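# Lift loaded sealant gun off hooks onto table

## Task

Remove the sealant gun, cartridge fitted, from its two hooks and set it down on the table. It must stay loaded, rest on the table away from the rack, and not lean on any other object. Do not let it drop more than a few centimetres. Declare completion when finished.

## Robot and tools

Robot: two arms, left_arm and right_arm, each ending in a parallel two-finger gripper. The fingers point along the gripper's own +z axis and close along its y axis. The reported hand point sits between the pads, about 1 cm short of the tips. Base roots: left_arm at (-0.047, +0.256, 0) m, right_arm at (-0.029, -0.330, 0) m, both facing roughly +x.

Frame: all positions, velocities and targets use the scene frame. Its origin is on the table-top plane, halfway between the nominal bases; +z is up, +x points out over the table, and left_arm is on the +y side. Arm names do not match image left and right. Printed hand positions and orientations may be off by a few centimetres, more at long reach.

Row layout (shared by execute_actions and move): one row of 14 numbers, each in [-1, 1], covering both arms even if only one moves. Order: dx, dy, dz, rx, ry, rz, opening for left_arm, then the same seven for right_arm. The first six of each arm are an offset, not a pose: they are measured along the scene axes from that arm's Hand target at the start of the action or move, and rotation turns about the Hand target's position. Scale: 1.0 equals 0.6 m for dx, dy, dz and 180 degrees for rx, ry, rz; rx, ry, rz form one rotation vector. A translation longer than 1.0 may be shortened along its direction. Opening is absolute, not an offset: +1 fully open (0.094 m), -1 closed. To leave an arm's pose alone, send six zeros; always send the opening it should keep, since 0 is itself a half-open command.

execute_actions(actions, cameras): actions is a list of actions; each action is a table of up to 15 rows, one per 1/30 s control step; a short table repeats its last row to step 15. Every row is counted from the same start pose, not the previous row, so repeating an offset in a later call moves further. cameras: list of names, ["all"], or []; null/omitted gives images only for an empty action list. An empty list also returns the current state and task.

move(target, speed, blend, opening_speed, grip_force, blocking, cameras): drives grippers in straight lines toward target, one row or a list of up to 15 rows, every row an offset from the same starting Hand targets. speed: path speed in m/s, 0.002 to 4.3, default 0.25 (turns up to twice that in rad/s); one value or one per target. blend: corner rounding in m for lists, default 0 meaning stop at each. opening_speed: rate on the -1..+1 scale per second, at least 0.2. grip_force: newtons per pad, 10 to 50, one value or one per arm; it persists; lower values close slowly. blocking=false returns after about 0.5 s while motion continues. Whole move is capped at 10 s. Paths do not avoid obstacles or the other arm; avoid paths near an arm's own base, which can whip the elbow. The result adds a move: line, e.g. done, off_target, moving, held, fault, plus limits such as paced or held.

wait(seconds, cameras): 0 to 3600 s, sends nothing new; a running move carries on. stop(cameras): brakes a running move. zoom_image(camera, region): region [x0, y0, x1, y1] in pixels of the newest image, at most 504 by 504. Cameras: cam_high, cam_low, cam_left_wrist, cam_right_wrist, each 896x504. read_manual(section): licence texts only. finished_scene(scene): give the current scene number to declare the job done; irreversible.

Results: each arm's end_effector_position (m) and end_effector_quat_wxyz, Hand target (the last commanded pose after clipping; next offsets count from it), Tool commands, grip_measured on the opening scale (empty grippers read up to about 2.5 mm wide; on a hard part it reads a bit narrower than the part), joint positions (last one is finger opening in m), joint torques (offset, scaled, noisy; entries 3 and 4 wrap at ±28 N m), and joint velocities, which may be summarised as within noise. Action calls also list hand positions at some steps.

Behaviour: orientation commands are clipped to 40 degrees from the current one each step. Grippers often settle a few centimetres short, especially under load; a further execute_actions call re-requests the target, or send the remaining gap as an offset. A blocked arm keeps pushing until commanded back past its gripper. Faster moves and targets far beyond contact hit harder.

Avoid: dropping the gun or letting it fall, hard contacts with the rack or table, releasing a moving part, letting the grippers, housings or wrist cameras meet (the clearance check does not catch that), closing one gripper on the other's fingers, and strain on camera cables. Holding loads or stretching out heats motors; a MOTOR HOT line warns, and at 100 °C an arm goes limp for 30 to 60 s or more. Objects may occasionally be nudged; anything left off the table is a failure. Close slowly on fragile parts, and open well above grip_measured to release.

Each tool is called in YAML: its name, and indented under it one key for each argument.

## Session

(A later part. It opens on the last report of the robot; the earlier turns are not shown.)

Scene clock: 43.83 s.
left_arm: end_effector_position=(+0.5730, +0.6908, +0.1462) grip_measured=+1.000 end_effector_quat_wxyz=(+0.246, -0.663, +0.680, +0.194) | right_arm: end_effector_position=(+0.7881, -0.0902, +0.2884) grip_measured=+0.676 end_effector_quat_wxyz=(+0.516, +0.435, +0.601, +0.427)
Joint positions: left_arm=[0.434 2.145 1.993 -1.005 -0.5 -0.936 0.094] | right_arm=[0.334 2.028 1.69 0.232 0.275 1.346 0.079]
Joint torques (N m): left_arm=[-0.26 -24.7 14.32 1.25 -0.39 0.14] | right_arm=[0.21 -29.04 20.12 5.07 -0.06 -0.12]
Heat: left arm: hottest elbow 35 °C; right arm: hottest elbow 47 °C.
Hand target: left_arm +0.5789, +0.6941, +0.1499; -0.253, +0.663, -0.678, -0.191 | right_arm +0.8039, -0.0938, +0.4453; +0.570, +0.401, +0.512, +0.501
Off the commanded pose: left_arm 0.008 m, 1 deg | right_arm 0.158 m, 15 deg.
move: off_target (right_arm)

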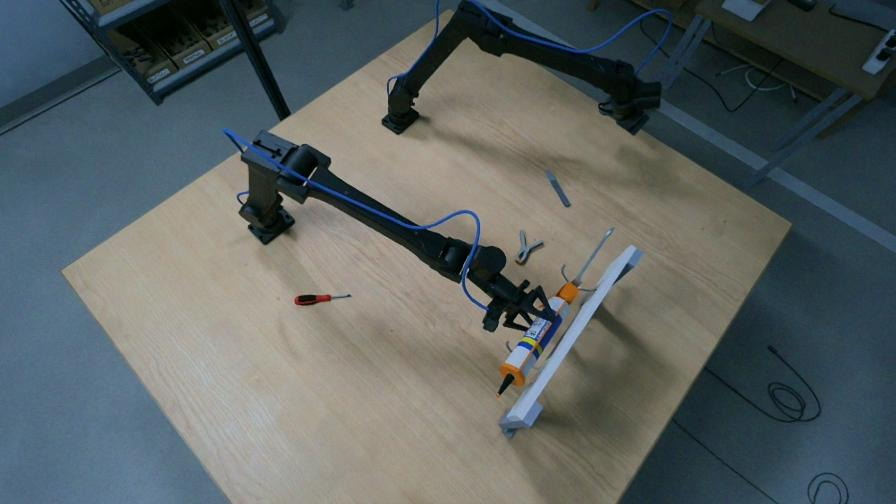

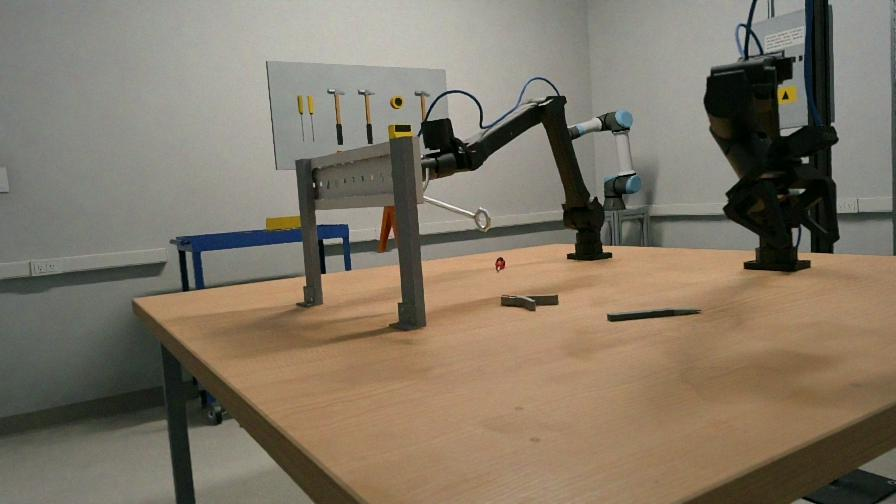

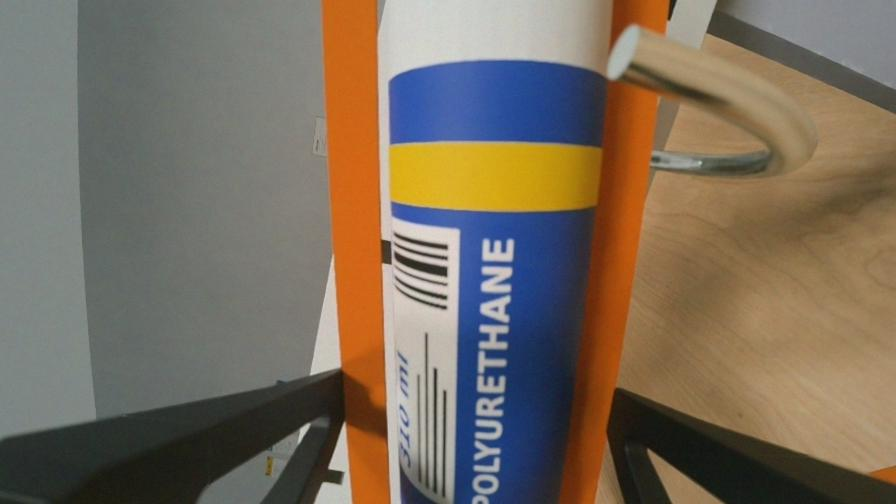

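move:
  target: [-0.0315,-0.940,0.1835,-0.2050,-0.4682,-0.1149,1, 0.0,0,-0.2833,0,0.044,0,0.4]
  speed: 0.25
  cameras: ["all"]

Scene clock: 52.23 s.
left_arm: end_effector_position=(+0.5598, +0.1281, +0.2670) grip_measured=+1.000 end_effector_quat_wxyz=(-0.458, +0.536, -0.461, +0.540) | right_arm: end_effector_position=(+0.7950, -0.0877, +0.2733) grip_measured=+0.676 end_effector_quat_wxyz=(+0.522, +0.439, +0.563, +0.466)
Joint positions: left_arm=[-0.351 1.553 0.861 0.693 -0.277 -1.728 0.094] | right_arm=[0.334 2.078 1.674 0.383 0.275 1.397 0.079]
Joint torques (N m): left_arm=[-0.09 -12.63 10.14 2.88 -0.24 0.1] | right_arm=[0.09 -20.37 12.51 3.6 0.08 -0.14]
Heat: left arm: hottest elbow 36 °C; right arm: hottest elbow 50 °C.
Hand target: left_arm +0.5599, +0.1300, +0.2600; -0.457, +0.540, -0.457, +0.540 | right_arm +0.8040, -0.0937, +0.2753; +0.533, +0.435, +0.550, +0.472
Off the commanded pose: left_arm 0.007 m, 1 deg | right_arm 0.011 m, 2 deg.
move: off_target (right_arm)

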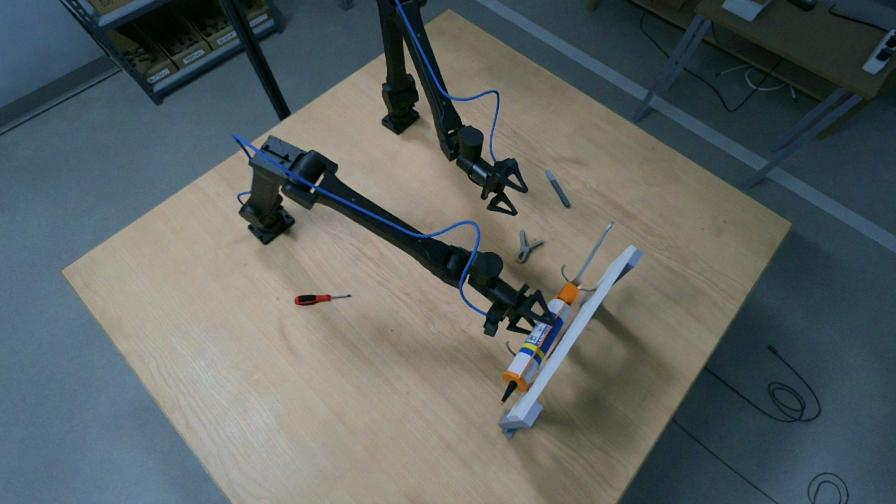

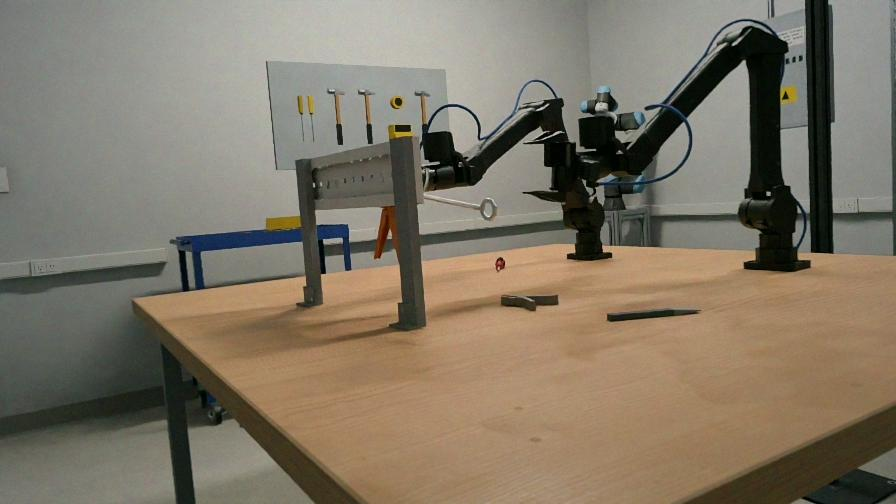

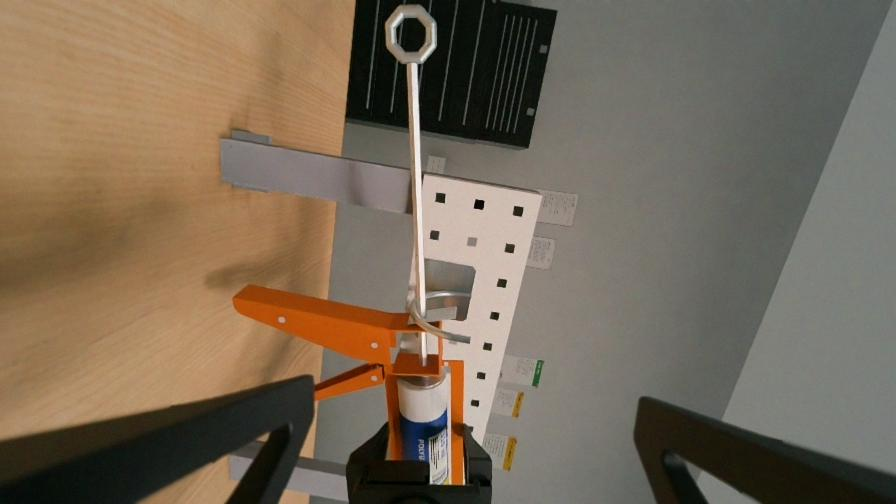

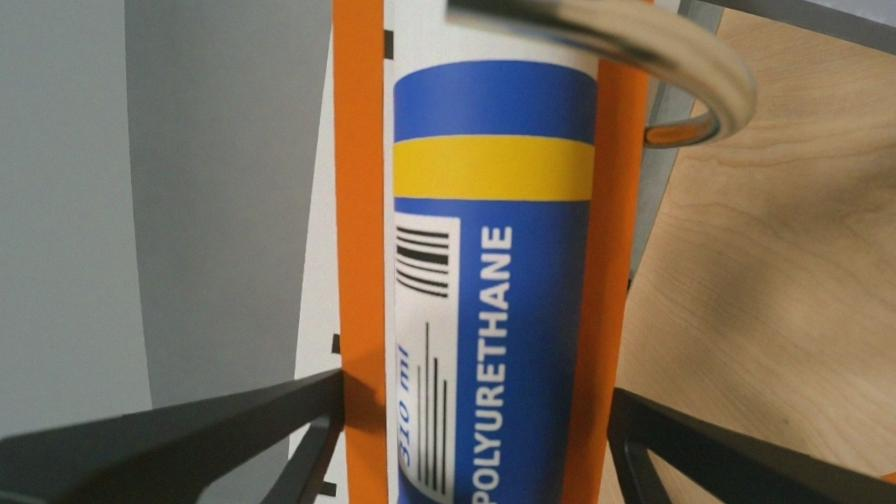

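move:
  target: [0.2587,-0.0185,-0.0763,-0.0167,0,0,1, 0,0,0,0,0,0,0.4]
  speed: 0.2
  cameras: ["cam_high","cam_low","cam_left_wrist"]

Scene clock: 54.90 s.
left_arm: end_effector_position=(+0.6994, +0.1173, +0.2006) grip_measured=+1.000 end_effector_quat_wxyz=(-0.440, +0.554, -0.454, +0.541) | right_arm: end_effector_position=(+0.7950, -0.0877, +0.2733) grip_measured=+0.676 end_effector_quat_wxyz=(+0.522, +0.439, +0.563, +0.466)
Joint positions: left_arm=[-0.303 1.952 1.241 0.683 -0.231 -1.779 0.094] | right_arm=[0.334 2.078 1.674 0.383 0.275 1.397 0.079]
Joint torques (N m): left_arm=[0.32 -19.37 15.31 1.8 0.07 0.09] | right_arm=[0.09 -20.37 12.51 3.62 0.08 -0.14]
Heat: left arm: hottest elbow 36 °C; right arm: hottest elbow 49 °C.
Hand target: left_arm +0.7152, +0.1191, +0.2143; -0.443, +0.552, -0.442, +0.551 | right_arm +0.8040, -0.0937, +0.2753; +0.533, +0.435, +0.550, +0.472
Off the commanded pose: left_arm 0.021 m, 2 deg | right_arm 0.011 m, 2 deg.
move: off_target (left_arm)

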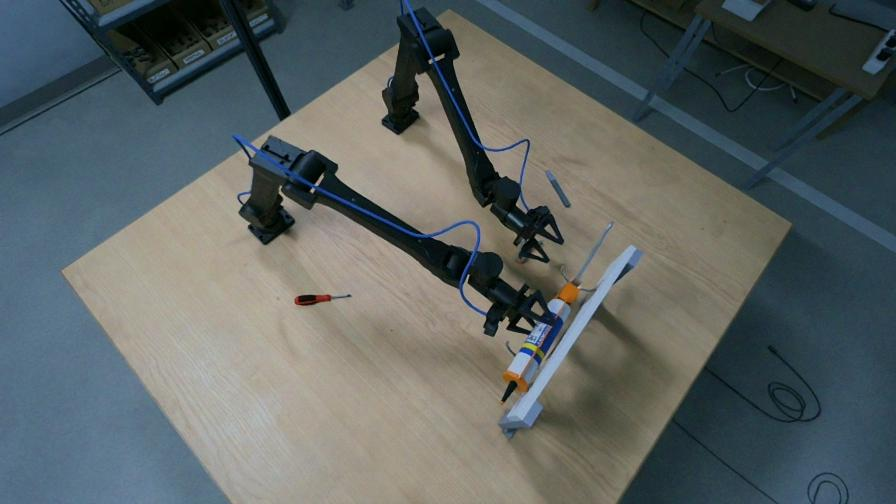

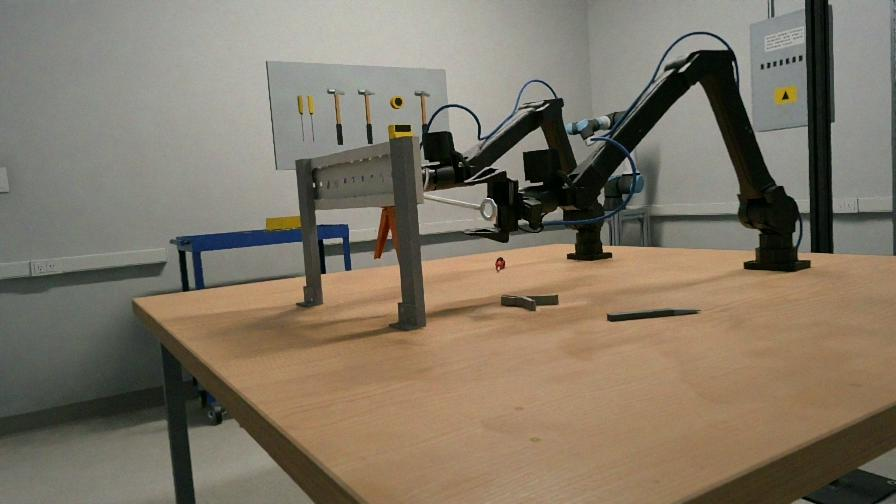

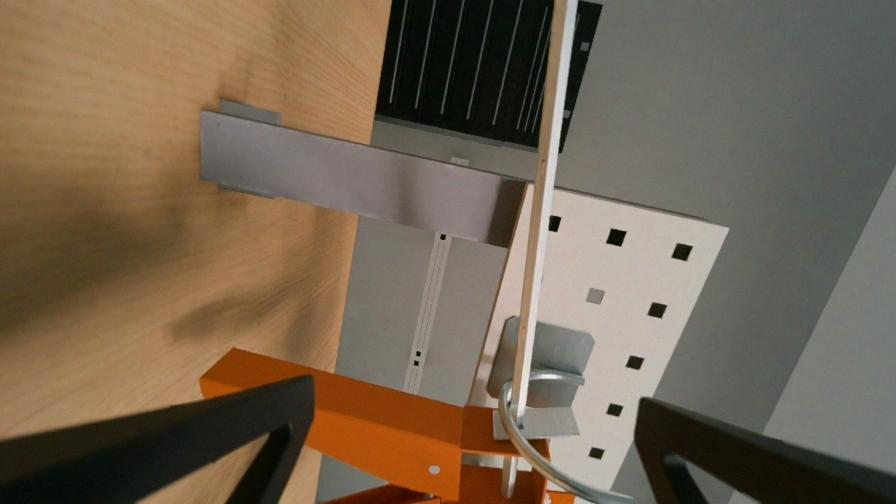

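move:
  target: [0.121,0.0212,0.0385,0,-0.008,0,1, 0,0,0,0,0,0,0.4]
  speed: 0.12
  cameras: ["cam_high","cam_low","cam_left_wrist"]

Scene clock: 57.83 s.
left_arm: end_effector_position=(+0.7722, +0.1307, +0.2276) grip_measured=+1.000 end_effector_quat_wxyz=(-0.445, +0.548, -0.445, +0.551) | right_arm: end_effector_position=(+0.7950, -0.0877, +0.2733) grip_measured=+0.676 end_effector_quat_wxyz=(+0.522, +0.439, +0.563, +0.466)
Joint positions: left_arm=[-0.258 2.064 1.498 0.568 -0.188 -1.779 0.094] | right_arm=[0.334 2.078 1.674 0.383 0.275 1.397 0.079]
Joint torques (N m): left_arm=[0.09 -21.36 16.8 1.76 0.08 0.14] | right_arm=[0.15 -20.31 12.51 3.6 0.08 -0.14]
Heat: left arm: hottest elbow 37 °C; right arm: hottest elbow 49 °C.
Hand target: left_arm +0.7878, +0.1315, +0.2372; -0.448, +0.545, -0.437, +0.558 | right_arm +0.8040, -0.0937, +0.2753; +0.533, +0.435, +0.550, +0.472
Off the commanded pose: left_arm 0.018 m, 1 deg | right_arm 0.011 m, 2 deg.
move: off_target (left_arm)

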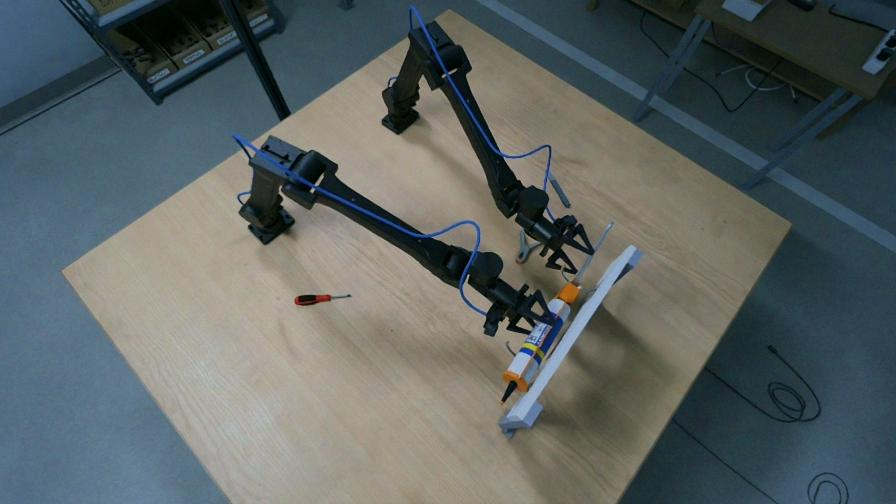

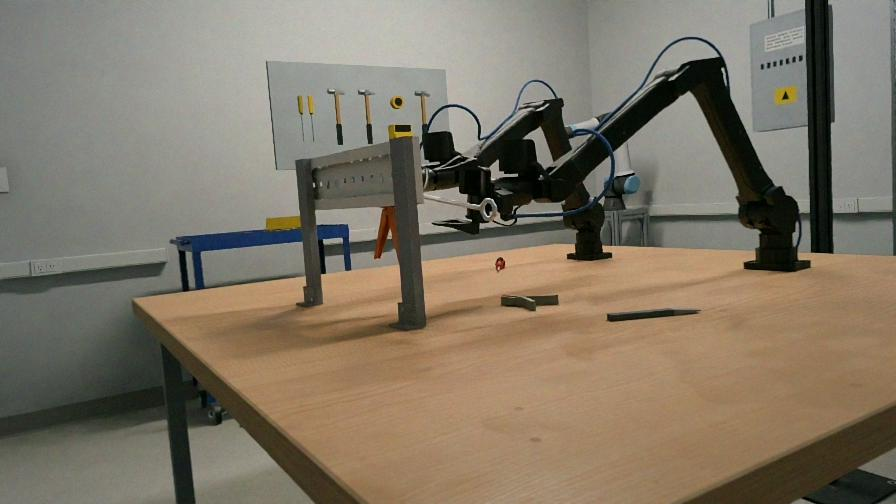

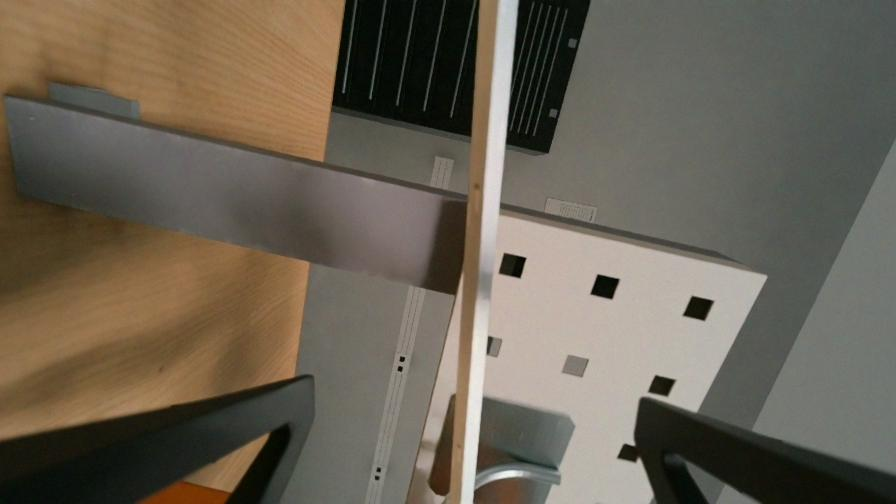

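zoom_image:
  camera: "cam_left_wrist"
  region: [400, 200, 660, 500]

zoom_image:
  camera: "cam_high"
  region: [480, 180, 660, 420]

zoom_image:
  camera: "cam_low"
  region: [380, 120, 560, 260]

Scaled by 1.680 from the camera's image (finer frame: 1280x720).

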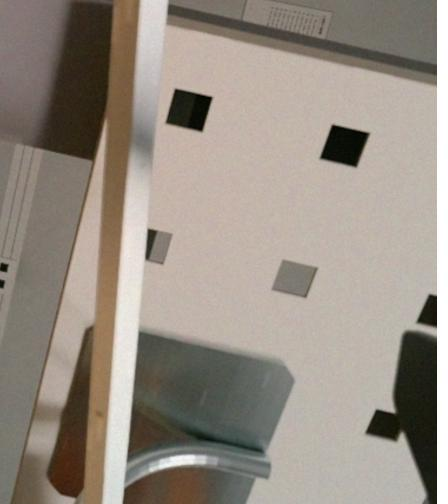

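Scaled by 2.100 from the camera's image (finer frame: 1280x720).

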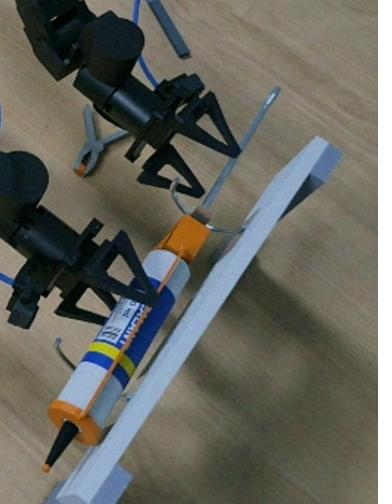

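Scaled by 2.800 from the camera's image (finer frame: 1280x720).

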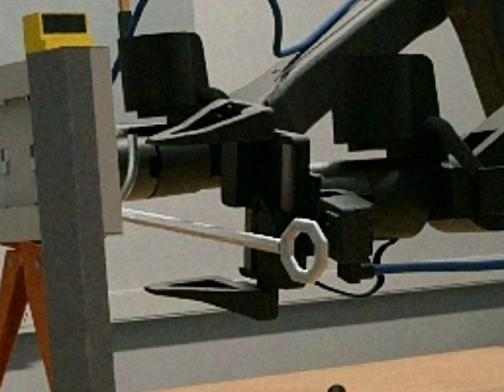

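move:
  target: [0.0417,0,-0.003,0,0,0,1, 0,0,0,0,0,0,0.4]
  speed: 0.08
  cameras: ["cam_high","cam_low","cam_left_wrist"]

zoom_image:
  camera: "cam_high"
  region: [540, 200, 660, 320]

Scene clock: 61.17 s.
left_arm: end_effector_position=(+0.7969, +0.1258, +0.2252) grip_measured=+1.000 end_effector_quat_wxyz=(-0.443, +0.547, -0.447, +0.551) | right_arm: end_effector_position=(+0.7950, -0.0877, +0.2733) grip_measured=+0.676 end_effector_quat_wxyz=(+0.522, +0.439, +0.563, +0.466)
Joint positions: left_arm=[-0.257 2.123 1.596 0.528 -0.181 -1.779 0.094] | right_arm=[0.334 2.078 1.674 0.383 0.275 1.397 0.079]
Joint torques (N m): left_arm=[0.62 -22.59 17.11 1.78 0.07 0.14] | right_arm=[0.15 -20.37 12.51 3.62 0.07 -0.14]
Heat: left arm: hottest elbow 37 °C; right arm: hottest elbow 49 °C.
Hand target: left_arm +0.8128, +0.1315, +0.2358; -0.448, +0.545, -0.437, +0.558 | right_arm +0.8040, -0.0937, +0.2753; +0.533, +0.435, +0.550, +0.472
Off the commanded pose: left_arm 0.020 m, 2 deg | right_arm 0.011 m, 2 deg.
move: off_target (left_arm)

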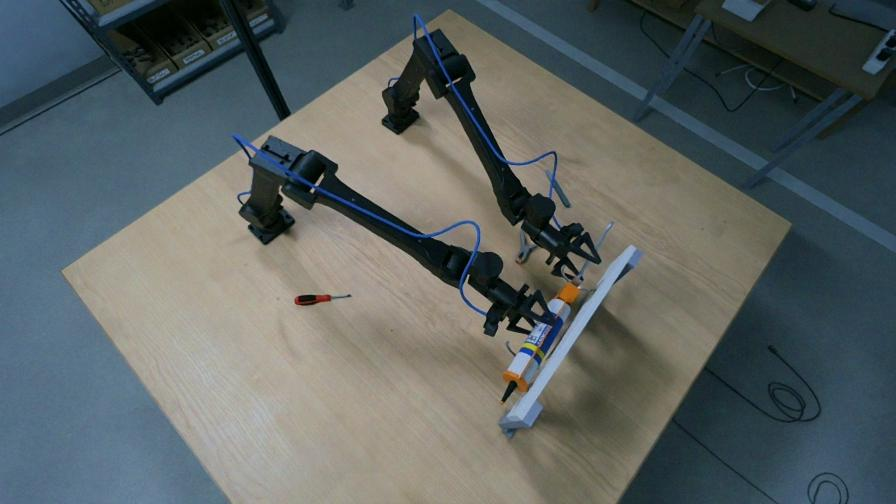

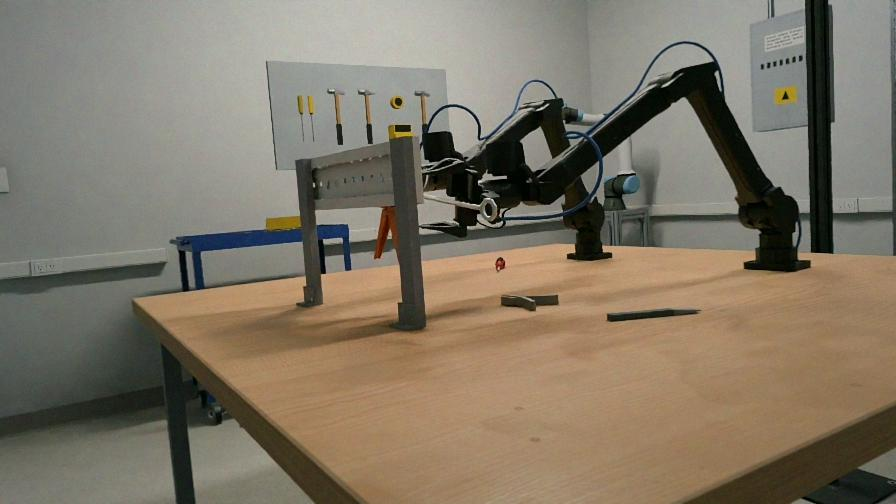

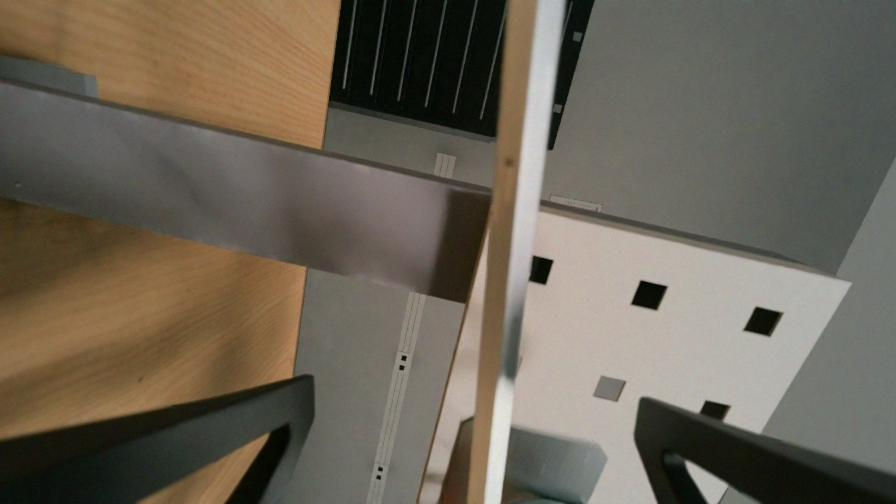

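Scaled by 4.200 from the camera's image (finer frame: 1280x720).

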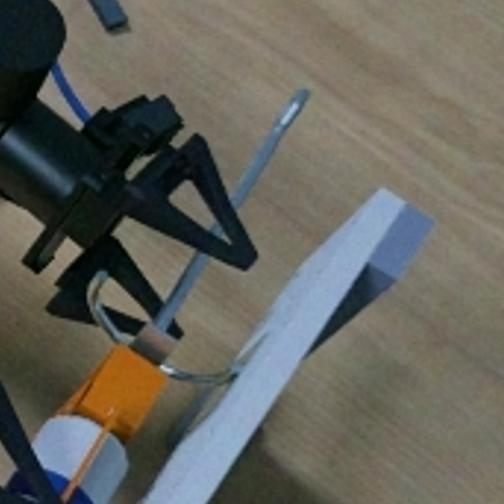

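move:
  target: [0,0,0.0067,0.012,0,0,-1, 0,0,0,0,0,0,0.4]
  speed: 0.05
  opening_speed: 0.6
  cameras: ["cam_high","cam_left_wrist"]

zoom_image:
  camera: "cam_high"
  region: [540, 200, 660, 320]

Scene clock: 65.60 s.
left_arm: end_effector_position=(+0.7985, +0.1256, +0.2280) grip_measured=-0.864 end_effector_quat_wxyz=(-0.447, +0.544, -0.451, +0.549) | right_arm: end_effector_position=(+0.7950, -0.0877, +0.2735) grip_measured=+0.676 end_effector_quat_wxyz=(+0.522, +0.439, +0.563, +0.467)
Joint positions: left_arm=[-0.256 2.123 1.604 0.521 -0.18 -1.766 0.006] | right_arm=[0.334 2.078 1.674 0.384 0.275 1.397 0.079]
Joint torques (N m): left_arm=[0.62 -23.12 16.7 1.74 0.07 0.4] | right_arm=[0.09 -20.31 12.49 3.58 0.08 -0.14]
Heat: left arm: hottest elbow 38 °C; right arm: hottest elbow 49 °C.
Hand target: left_arm +0.8128, +0.1318, +0.2397; -0.458, +0.537, -0.447, +0.550 | right_arm +0.8040, -0.0937, +0.2755; +0.533, +0.435, +0.550, +0.473
Off the commanded pose: left_arm 0.019 m, 2 deg | right_arm 0.011 m, 2 deg.
move: off_target (left_arm)

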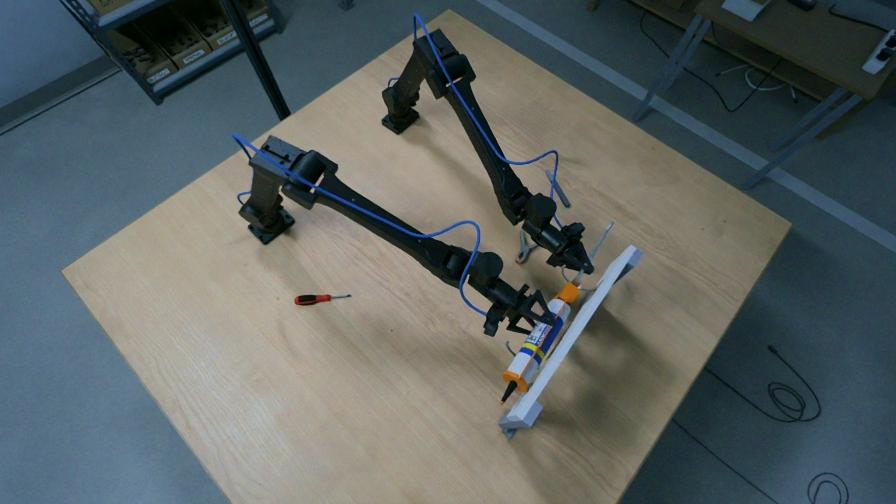

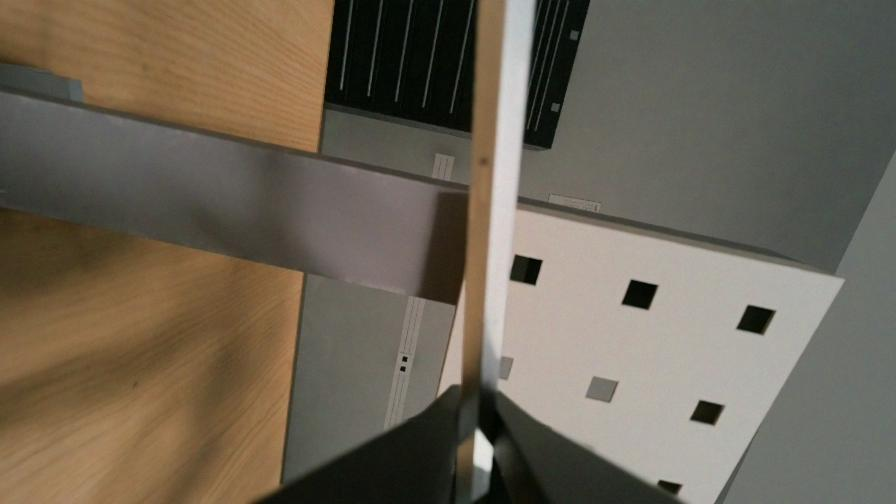

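Scaled by 4.200 from the camera's image (finer frame: 1280x720).

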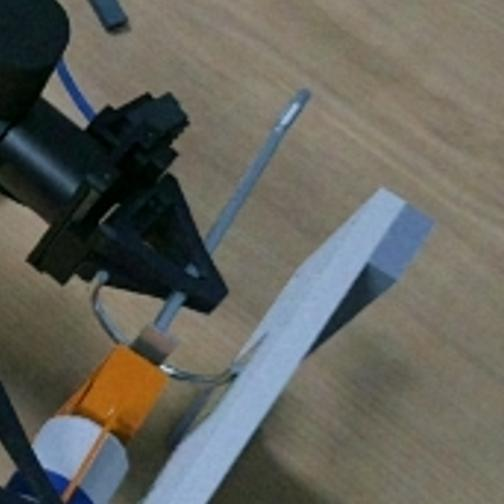

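move:
  target: [0,0,0.13,0,-0.02,0,-1, 0,0,0.22,0,-0.05,0,0.4]
  speed: 0.08
  cameras: ["all"]

Scene clock: 68.43 s.
left_arm: end_effector_position=(+0.7965, +0.1256, +0.2353) grip_measured=-0.864 end_effector_quat_wxyz=(-0.439, +0.553, -0.459, +0.539) | right_arm: end_effector_position=(+0.7941, -0.0880, +0.2786) grip_measured=+0.676 end_effector_quat_wxyz=(+0.524, +0.438, +0.561, +0.468)
Joint positions: left_arm=[-0.256 2.098 1.608 0.456 -0.178 -1.771 0.006] | right_arm=[0.334 2.072 1.674 0.384 0.275 1.395 0.079]
Joint torques (N m): left_arm=[0.56 -28.22 19.4 2.3 -0.09 0.57] | right_arm=[0.15 -28.86 18.62 2.93 0.11 -0.73]
Heat: left arm: hottest elbow 39 °C; right arm: hottest elbow 50 °C.
Hand target: left_arm +0.8128, +0.1316, +0.3175; -0.472, +0.519, -0.433, +0.566 | right_arm +0.8040, -0.0937, +0.4074; +0.575, +0.397, +0.507, +0.505
Off the commanded pose: left_arm 0.084 m, 7 deg | right_arm 0.129 m, 11 deg.
move: off_target (left_arm, right_arm)

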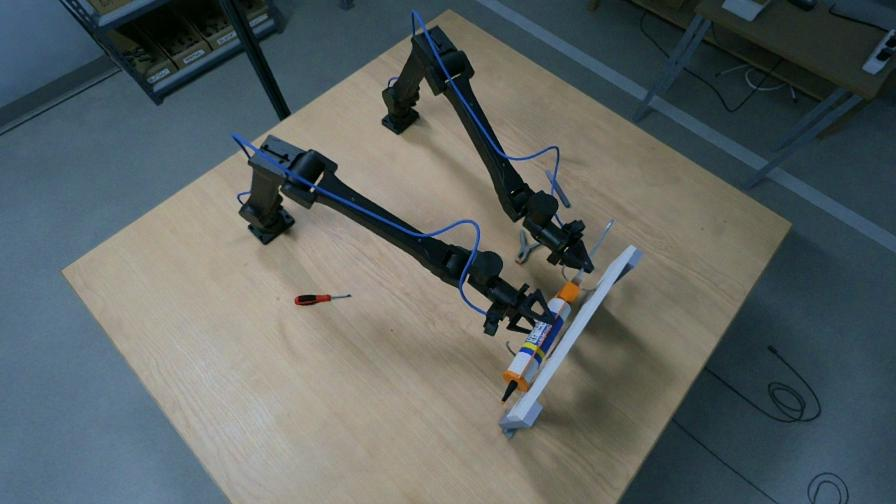

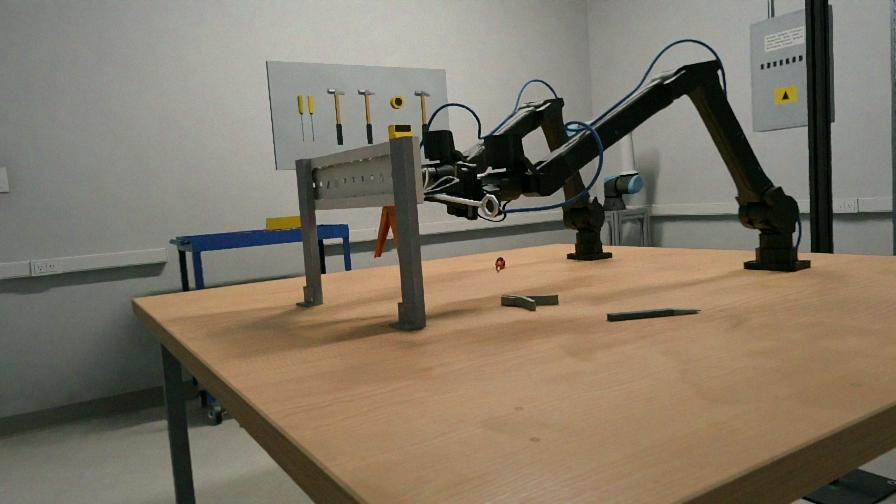

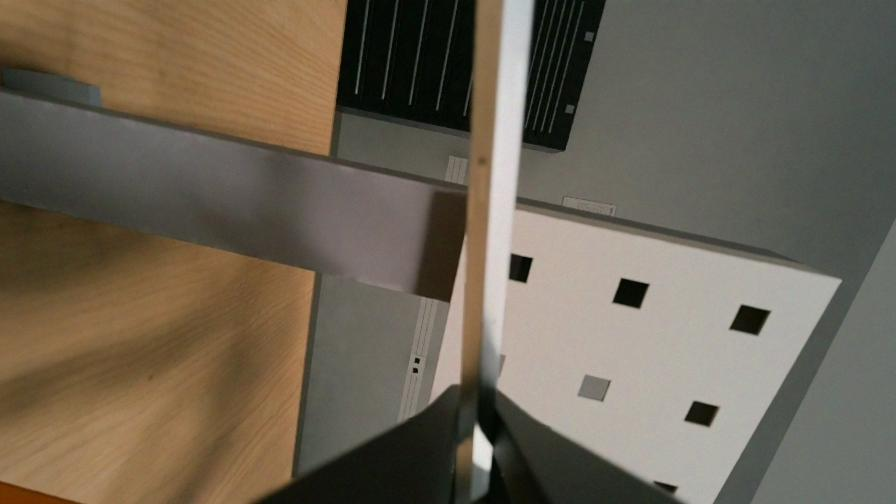

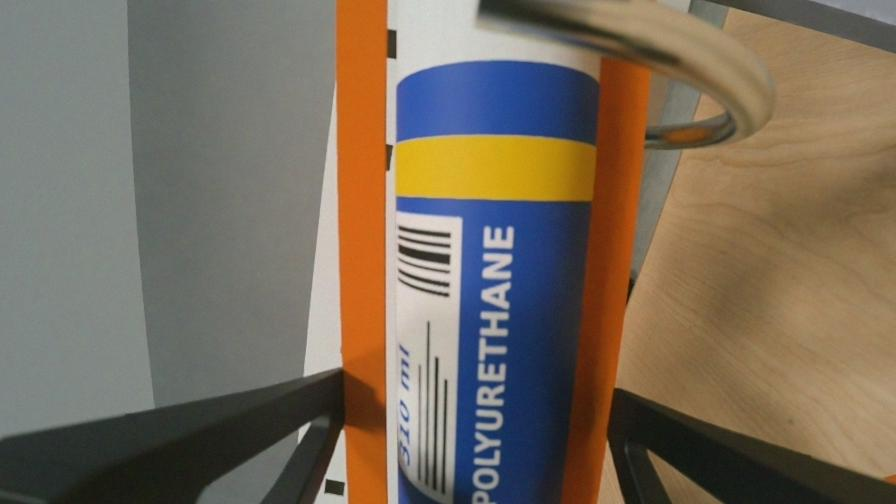

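move:
  target: [0,0,0.1,0,-0.02,0,-1, 0,0,0.1,0,-0.02,0,0.4]
  speed: 0.08
  cameras: ["cam_low","cam_right_wrist"]

Scene clock: 70.57 s.
left_arm: end_effector_position=(+0.7987, +0.1250, +0.2872) grip_measured=-0.864 end_effector_quat_wxyz=(-0.451, +0.538, -0.449, +0.553) | right_arm: end_effector_position=(+0.7916, -0.0896, +0.3288) grip_measured=+0.676 end_effector_quat_wxyz=(+0.536, +0.428, +0.548, +0.479)
Joint positions: left_arm=[-0.256 2.058 1.653 0.422 -0.177 -1.759 0.006] | right_arm=[0.333 2.028 1.709 0.353 0.275 1.383 0.079]
Joint torques (N m): left_arm=[0.56 -28.04 20.85 2.43 -0.1 0.56] | right_arm=[0.21 -27.63 21.24 2.95 -0.06 -0.83]
Heat: left arm: hottest elbow 40 °C; right arm: hottest elbow 51 °C.
Hand target: left_arm +0.8129, +0.1316, +0.3775; -0.485, +0.501, -0.417, +0.582 | right_arm +0.8041, -0.0938, +0.4673; +0.591, +0.381, +0.489, +0.517
Off the commanded pose: left_arm 0.092 m, 8 deg | right_arm 0.139 m, 12 deg.
move: off_target (left_arm, right_arm)

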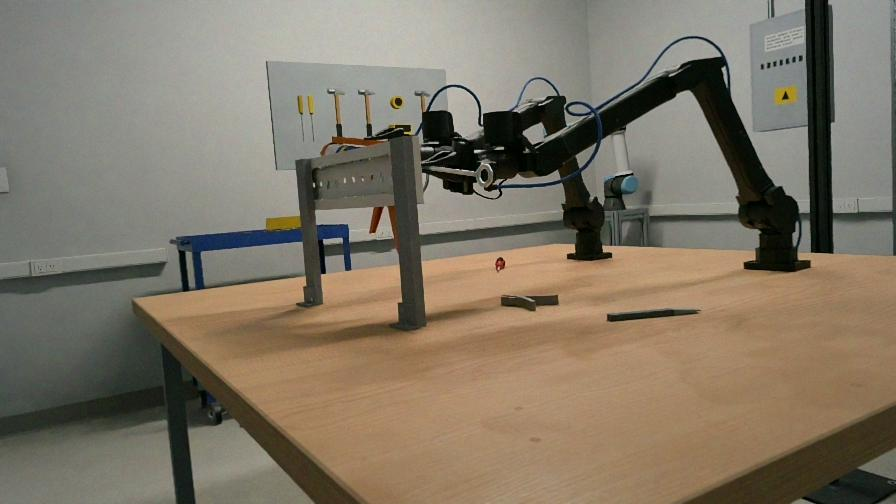

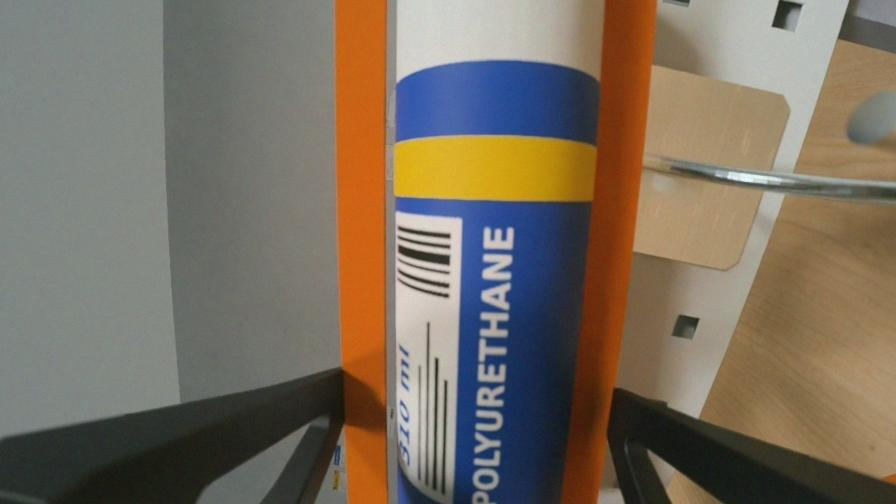

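move:
  target:
    - [0,0,0.05,0,0,0,-1, 0,0,0.05,0,0,0,0.4]
    - [-0.2,0,0.05,0,0,0,-1, -0.2,0,0.05,0,0,0,0.4]
  speed: 0.1
  blend: 0.005
  cameras: ["all"]

Scene clock: 75.40 s.
left_arm: end_effector_position=(+0.7031, +0.1370, +0.3717) grip_measured=-0.864 end_effector_quat_wxyz=(-0.468, +0.527, -0.427, +0.567) | right_arm: end_effector_position=(+0.7019, -0.0813, +0.4167) grip_measured=+0.676 end_effector_quat_wxyz=(+0.550, +0.411, +0.537, +0.491)
Joint positions: left_arm=[-0.272 1.759 1.389 0.453 -0.212 -1.753 0.006] | right_arm=[0.393 1.766 1.518 0.339 0.324 1.354 0.079]
Joint torques (N m): left_arm=[-1.2 -22.77 12.89 3.58 -0.02 0.55] | right_arm=[0.56 -24 13.2 4.63 0.38 -0.66]
Heat: left arm: hottest elbow 42 °C; right arm: hottest elbow 54 °C.
Hand target: left_arm +0.6928, +0.1318, +0.4076; -0.485, +0.501, -0.417, +0.582 | right_arm +0.6840, -0.0936, +0.4973; +0.590, +0.381, +0.489, +0.517
Off the commanded pose: left_arm 0.038 m, 4 deg | right_arm 0.083 m, 9 deg.
move: off_target (left_arm, right_arm)

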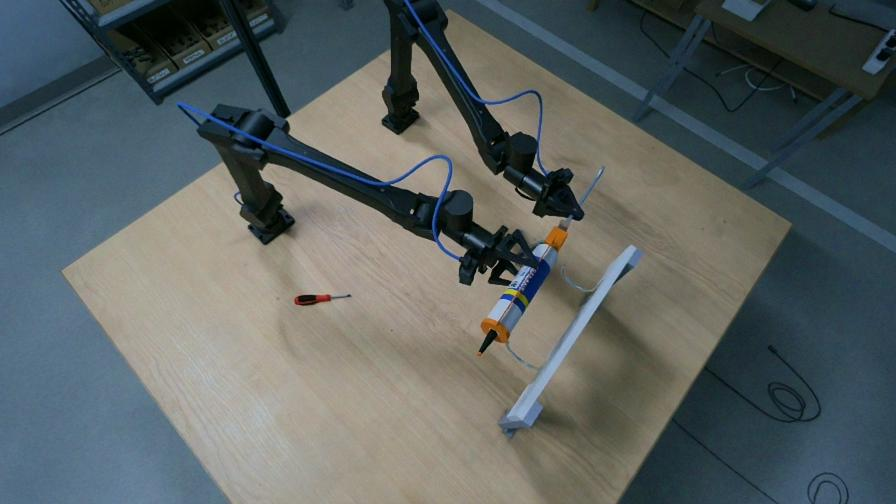

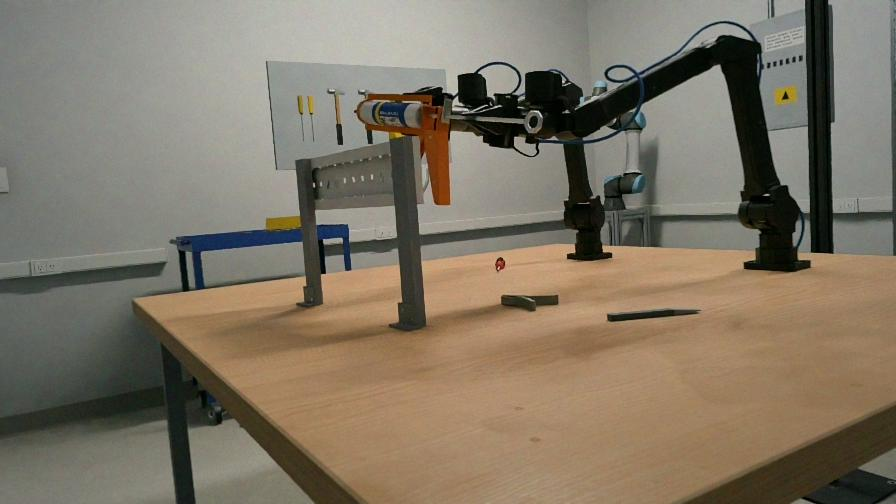

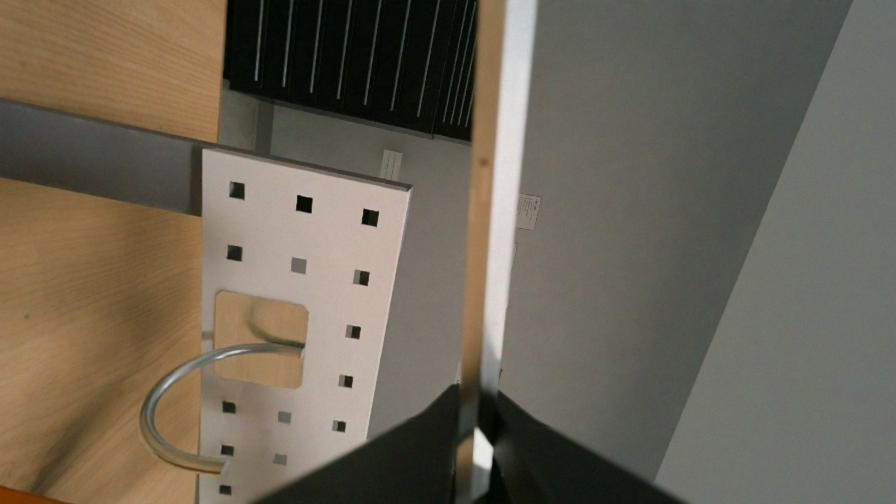

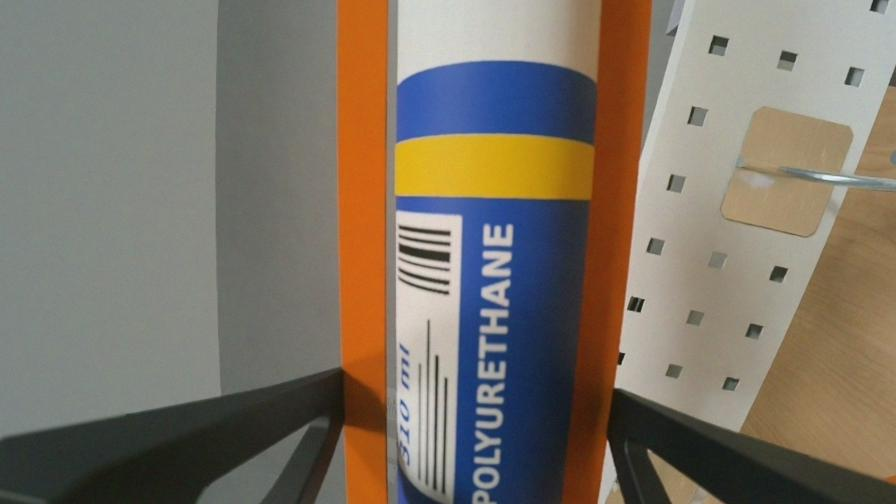

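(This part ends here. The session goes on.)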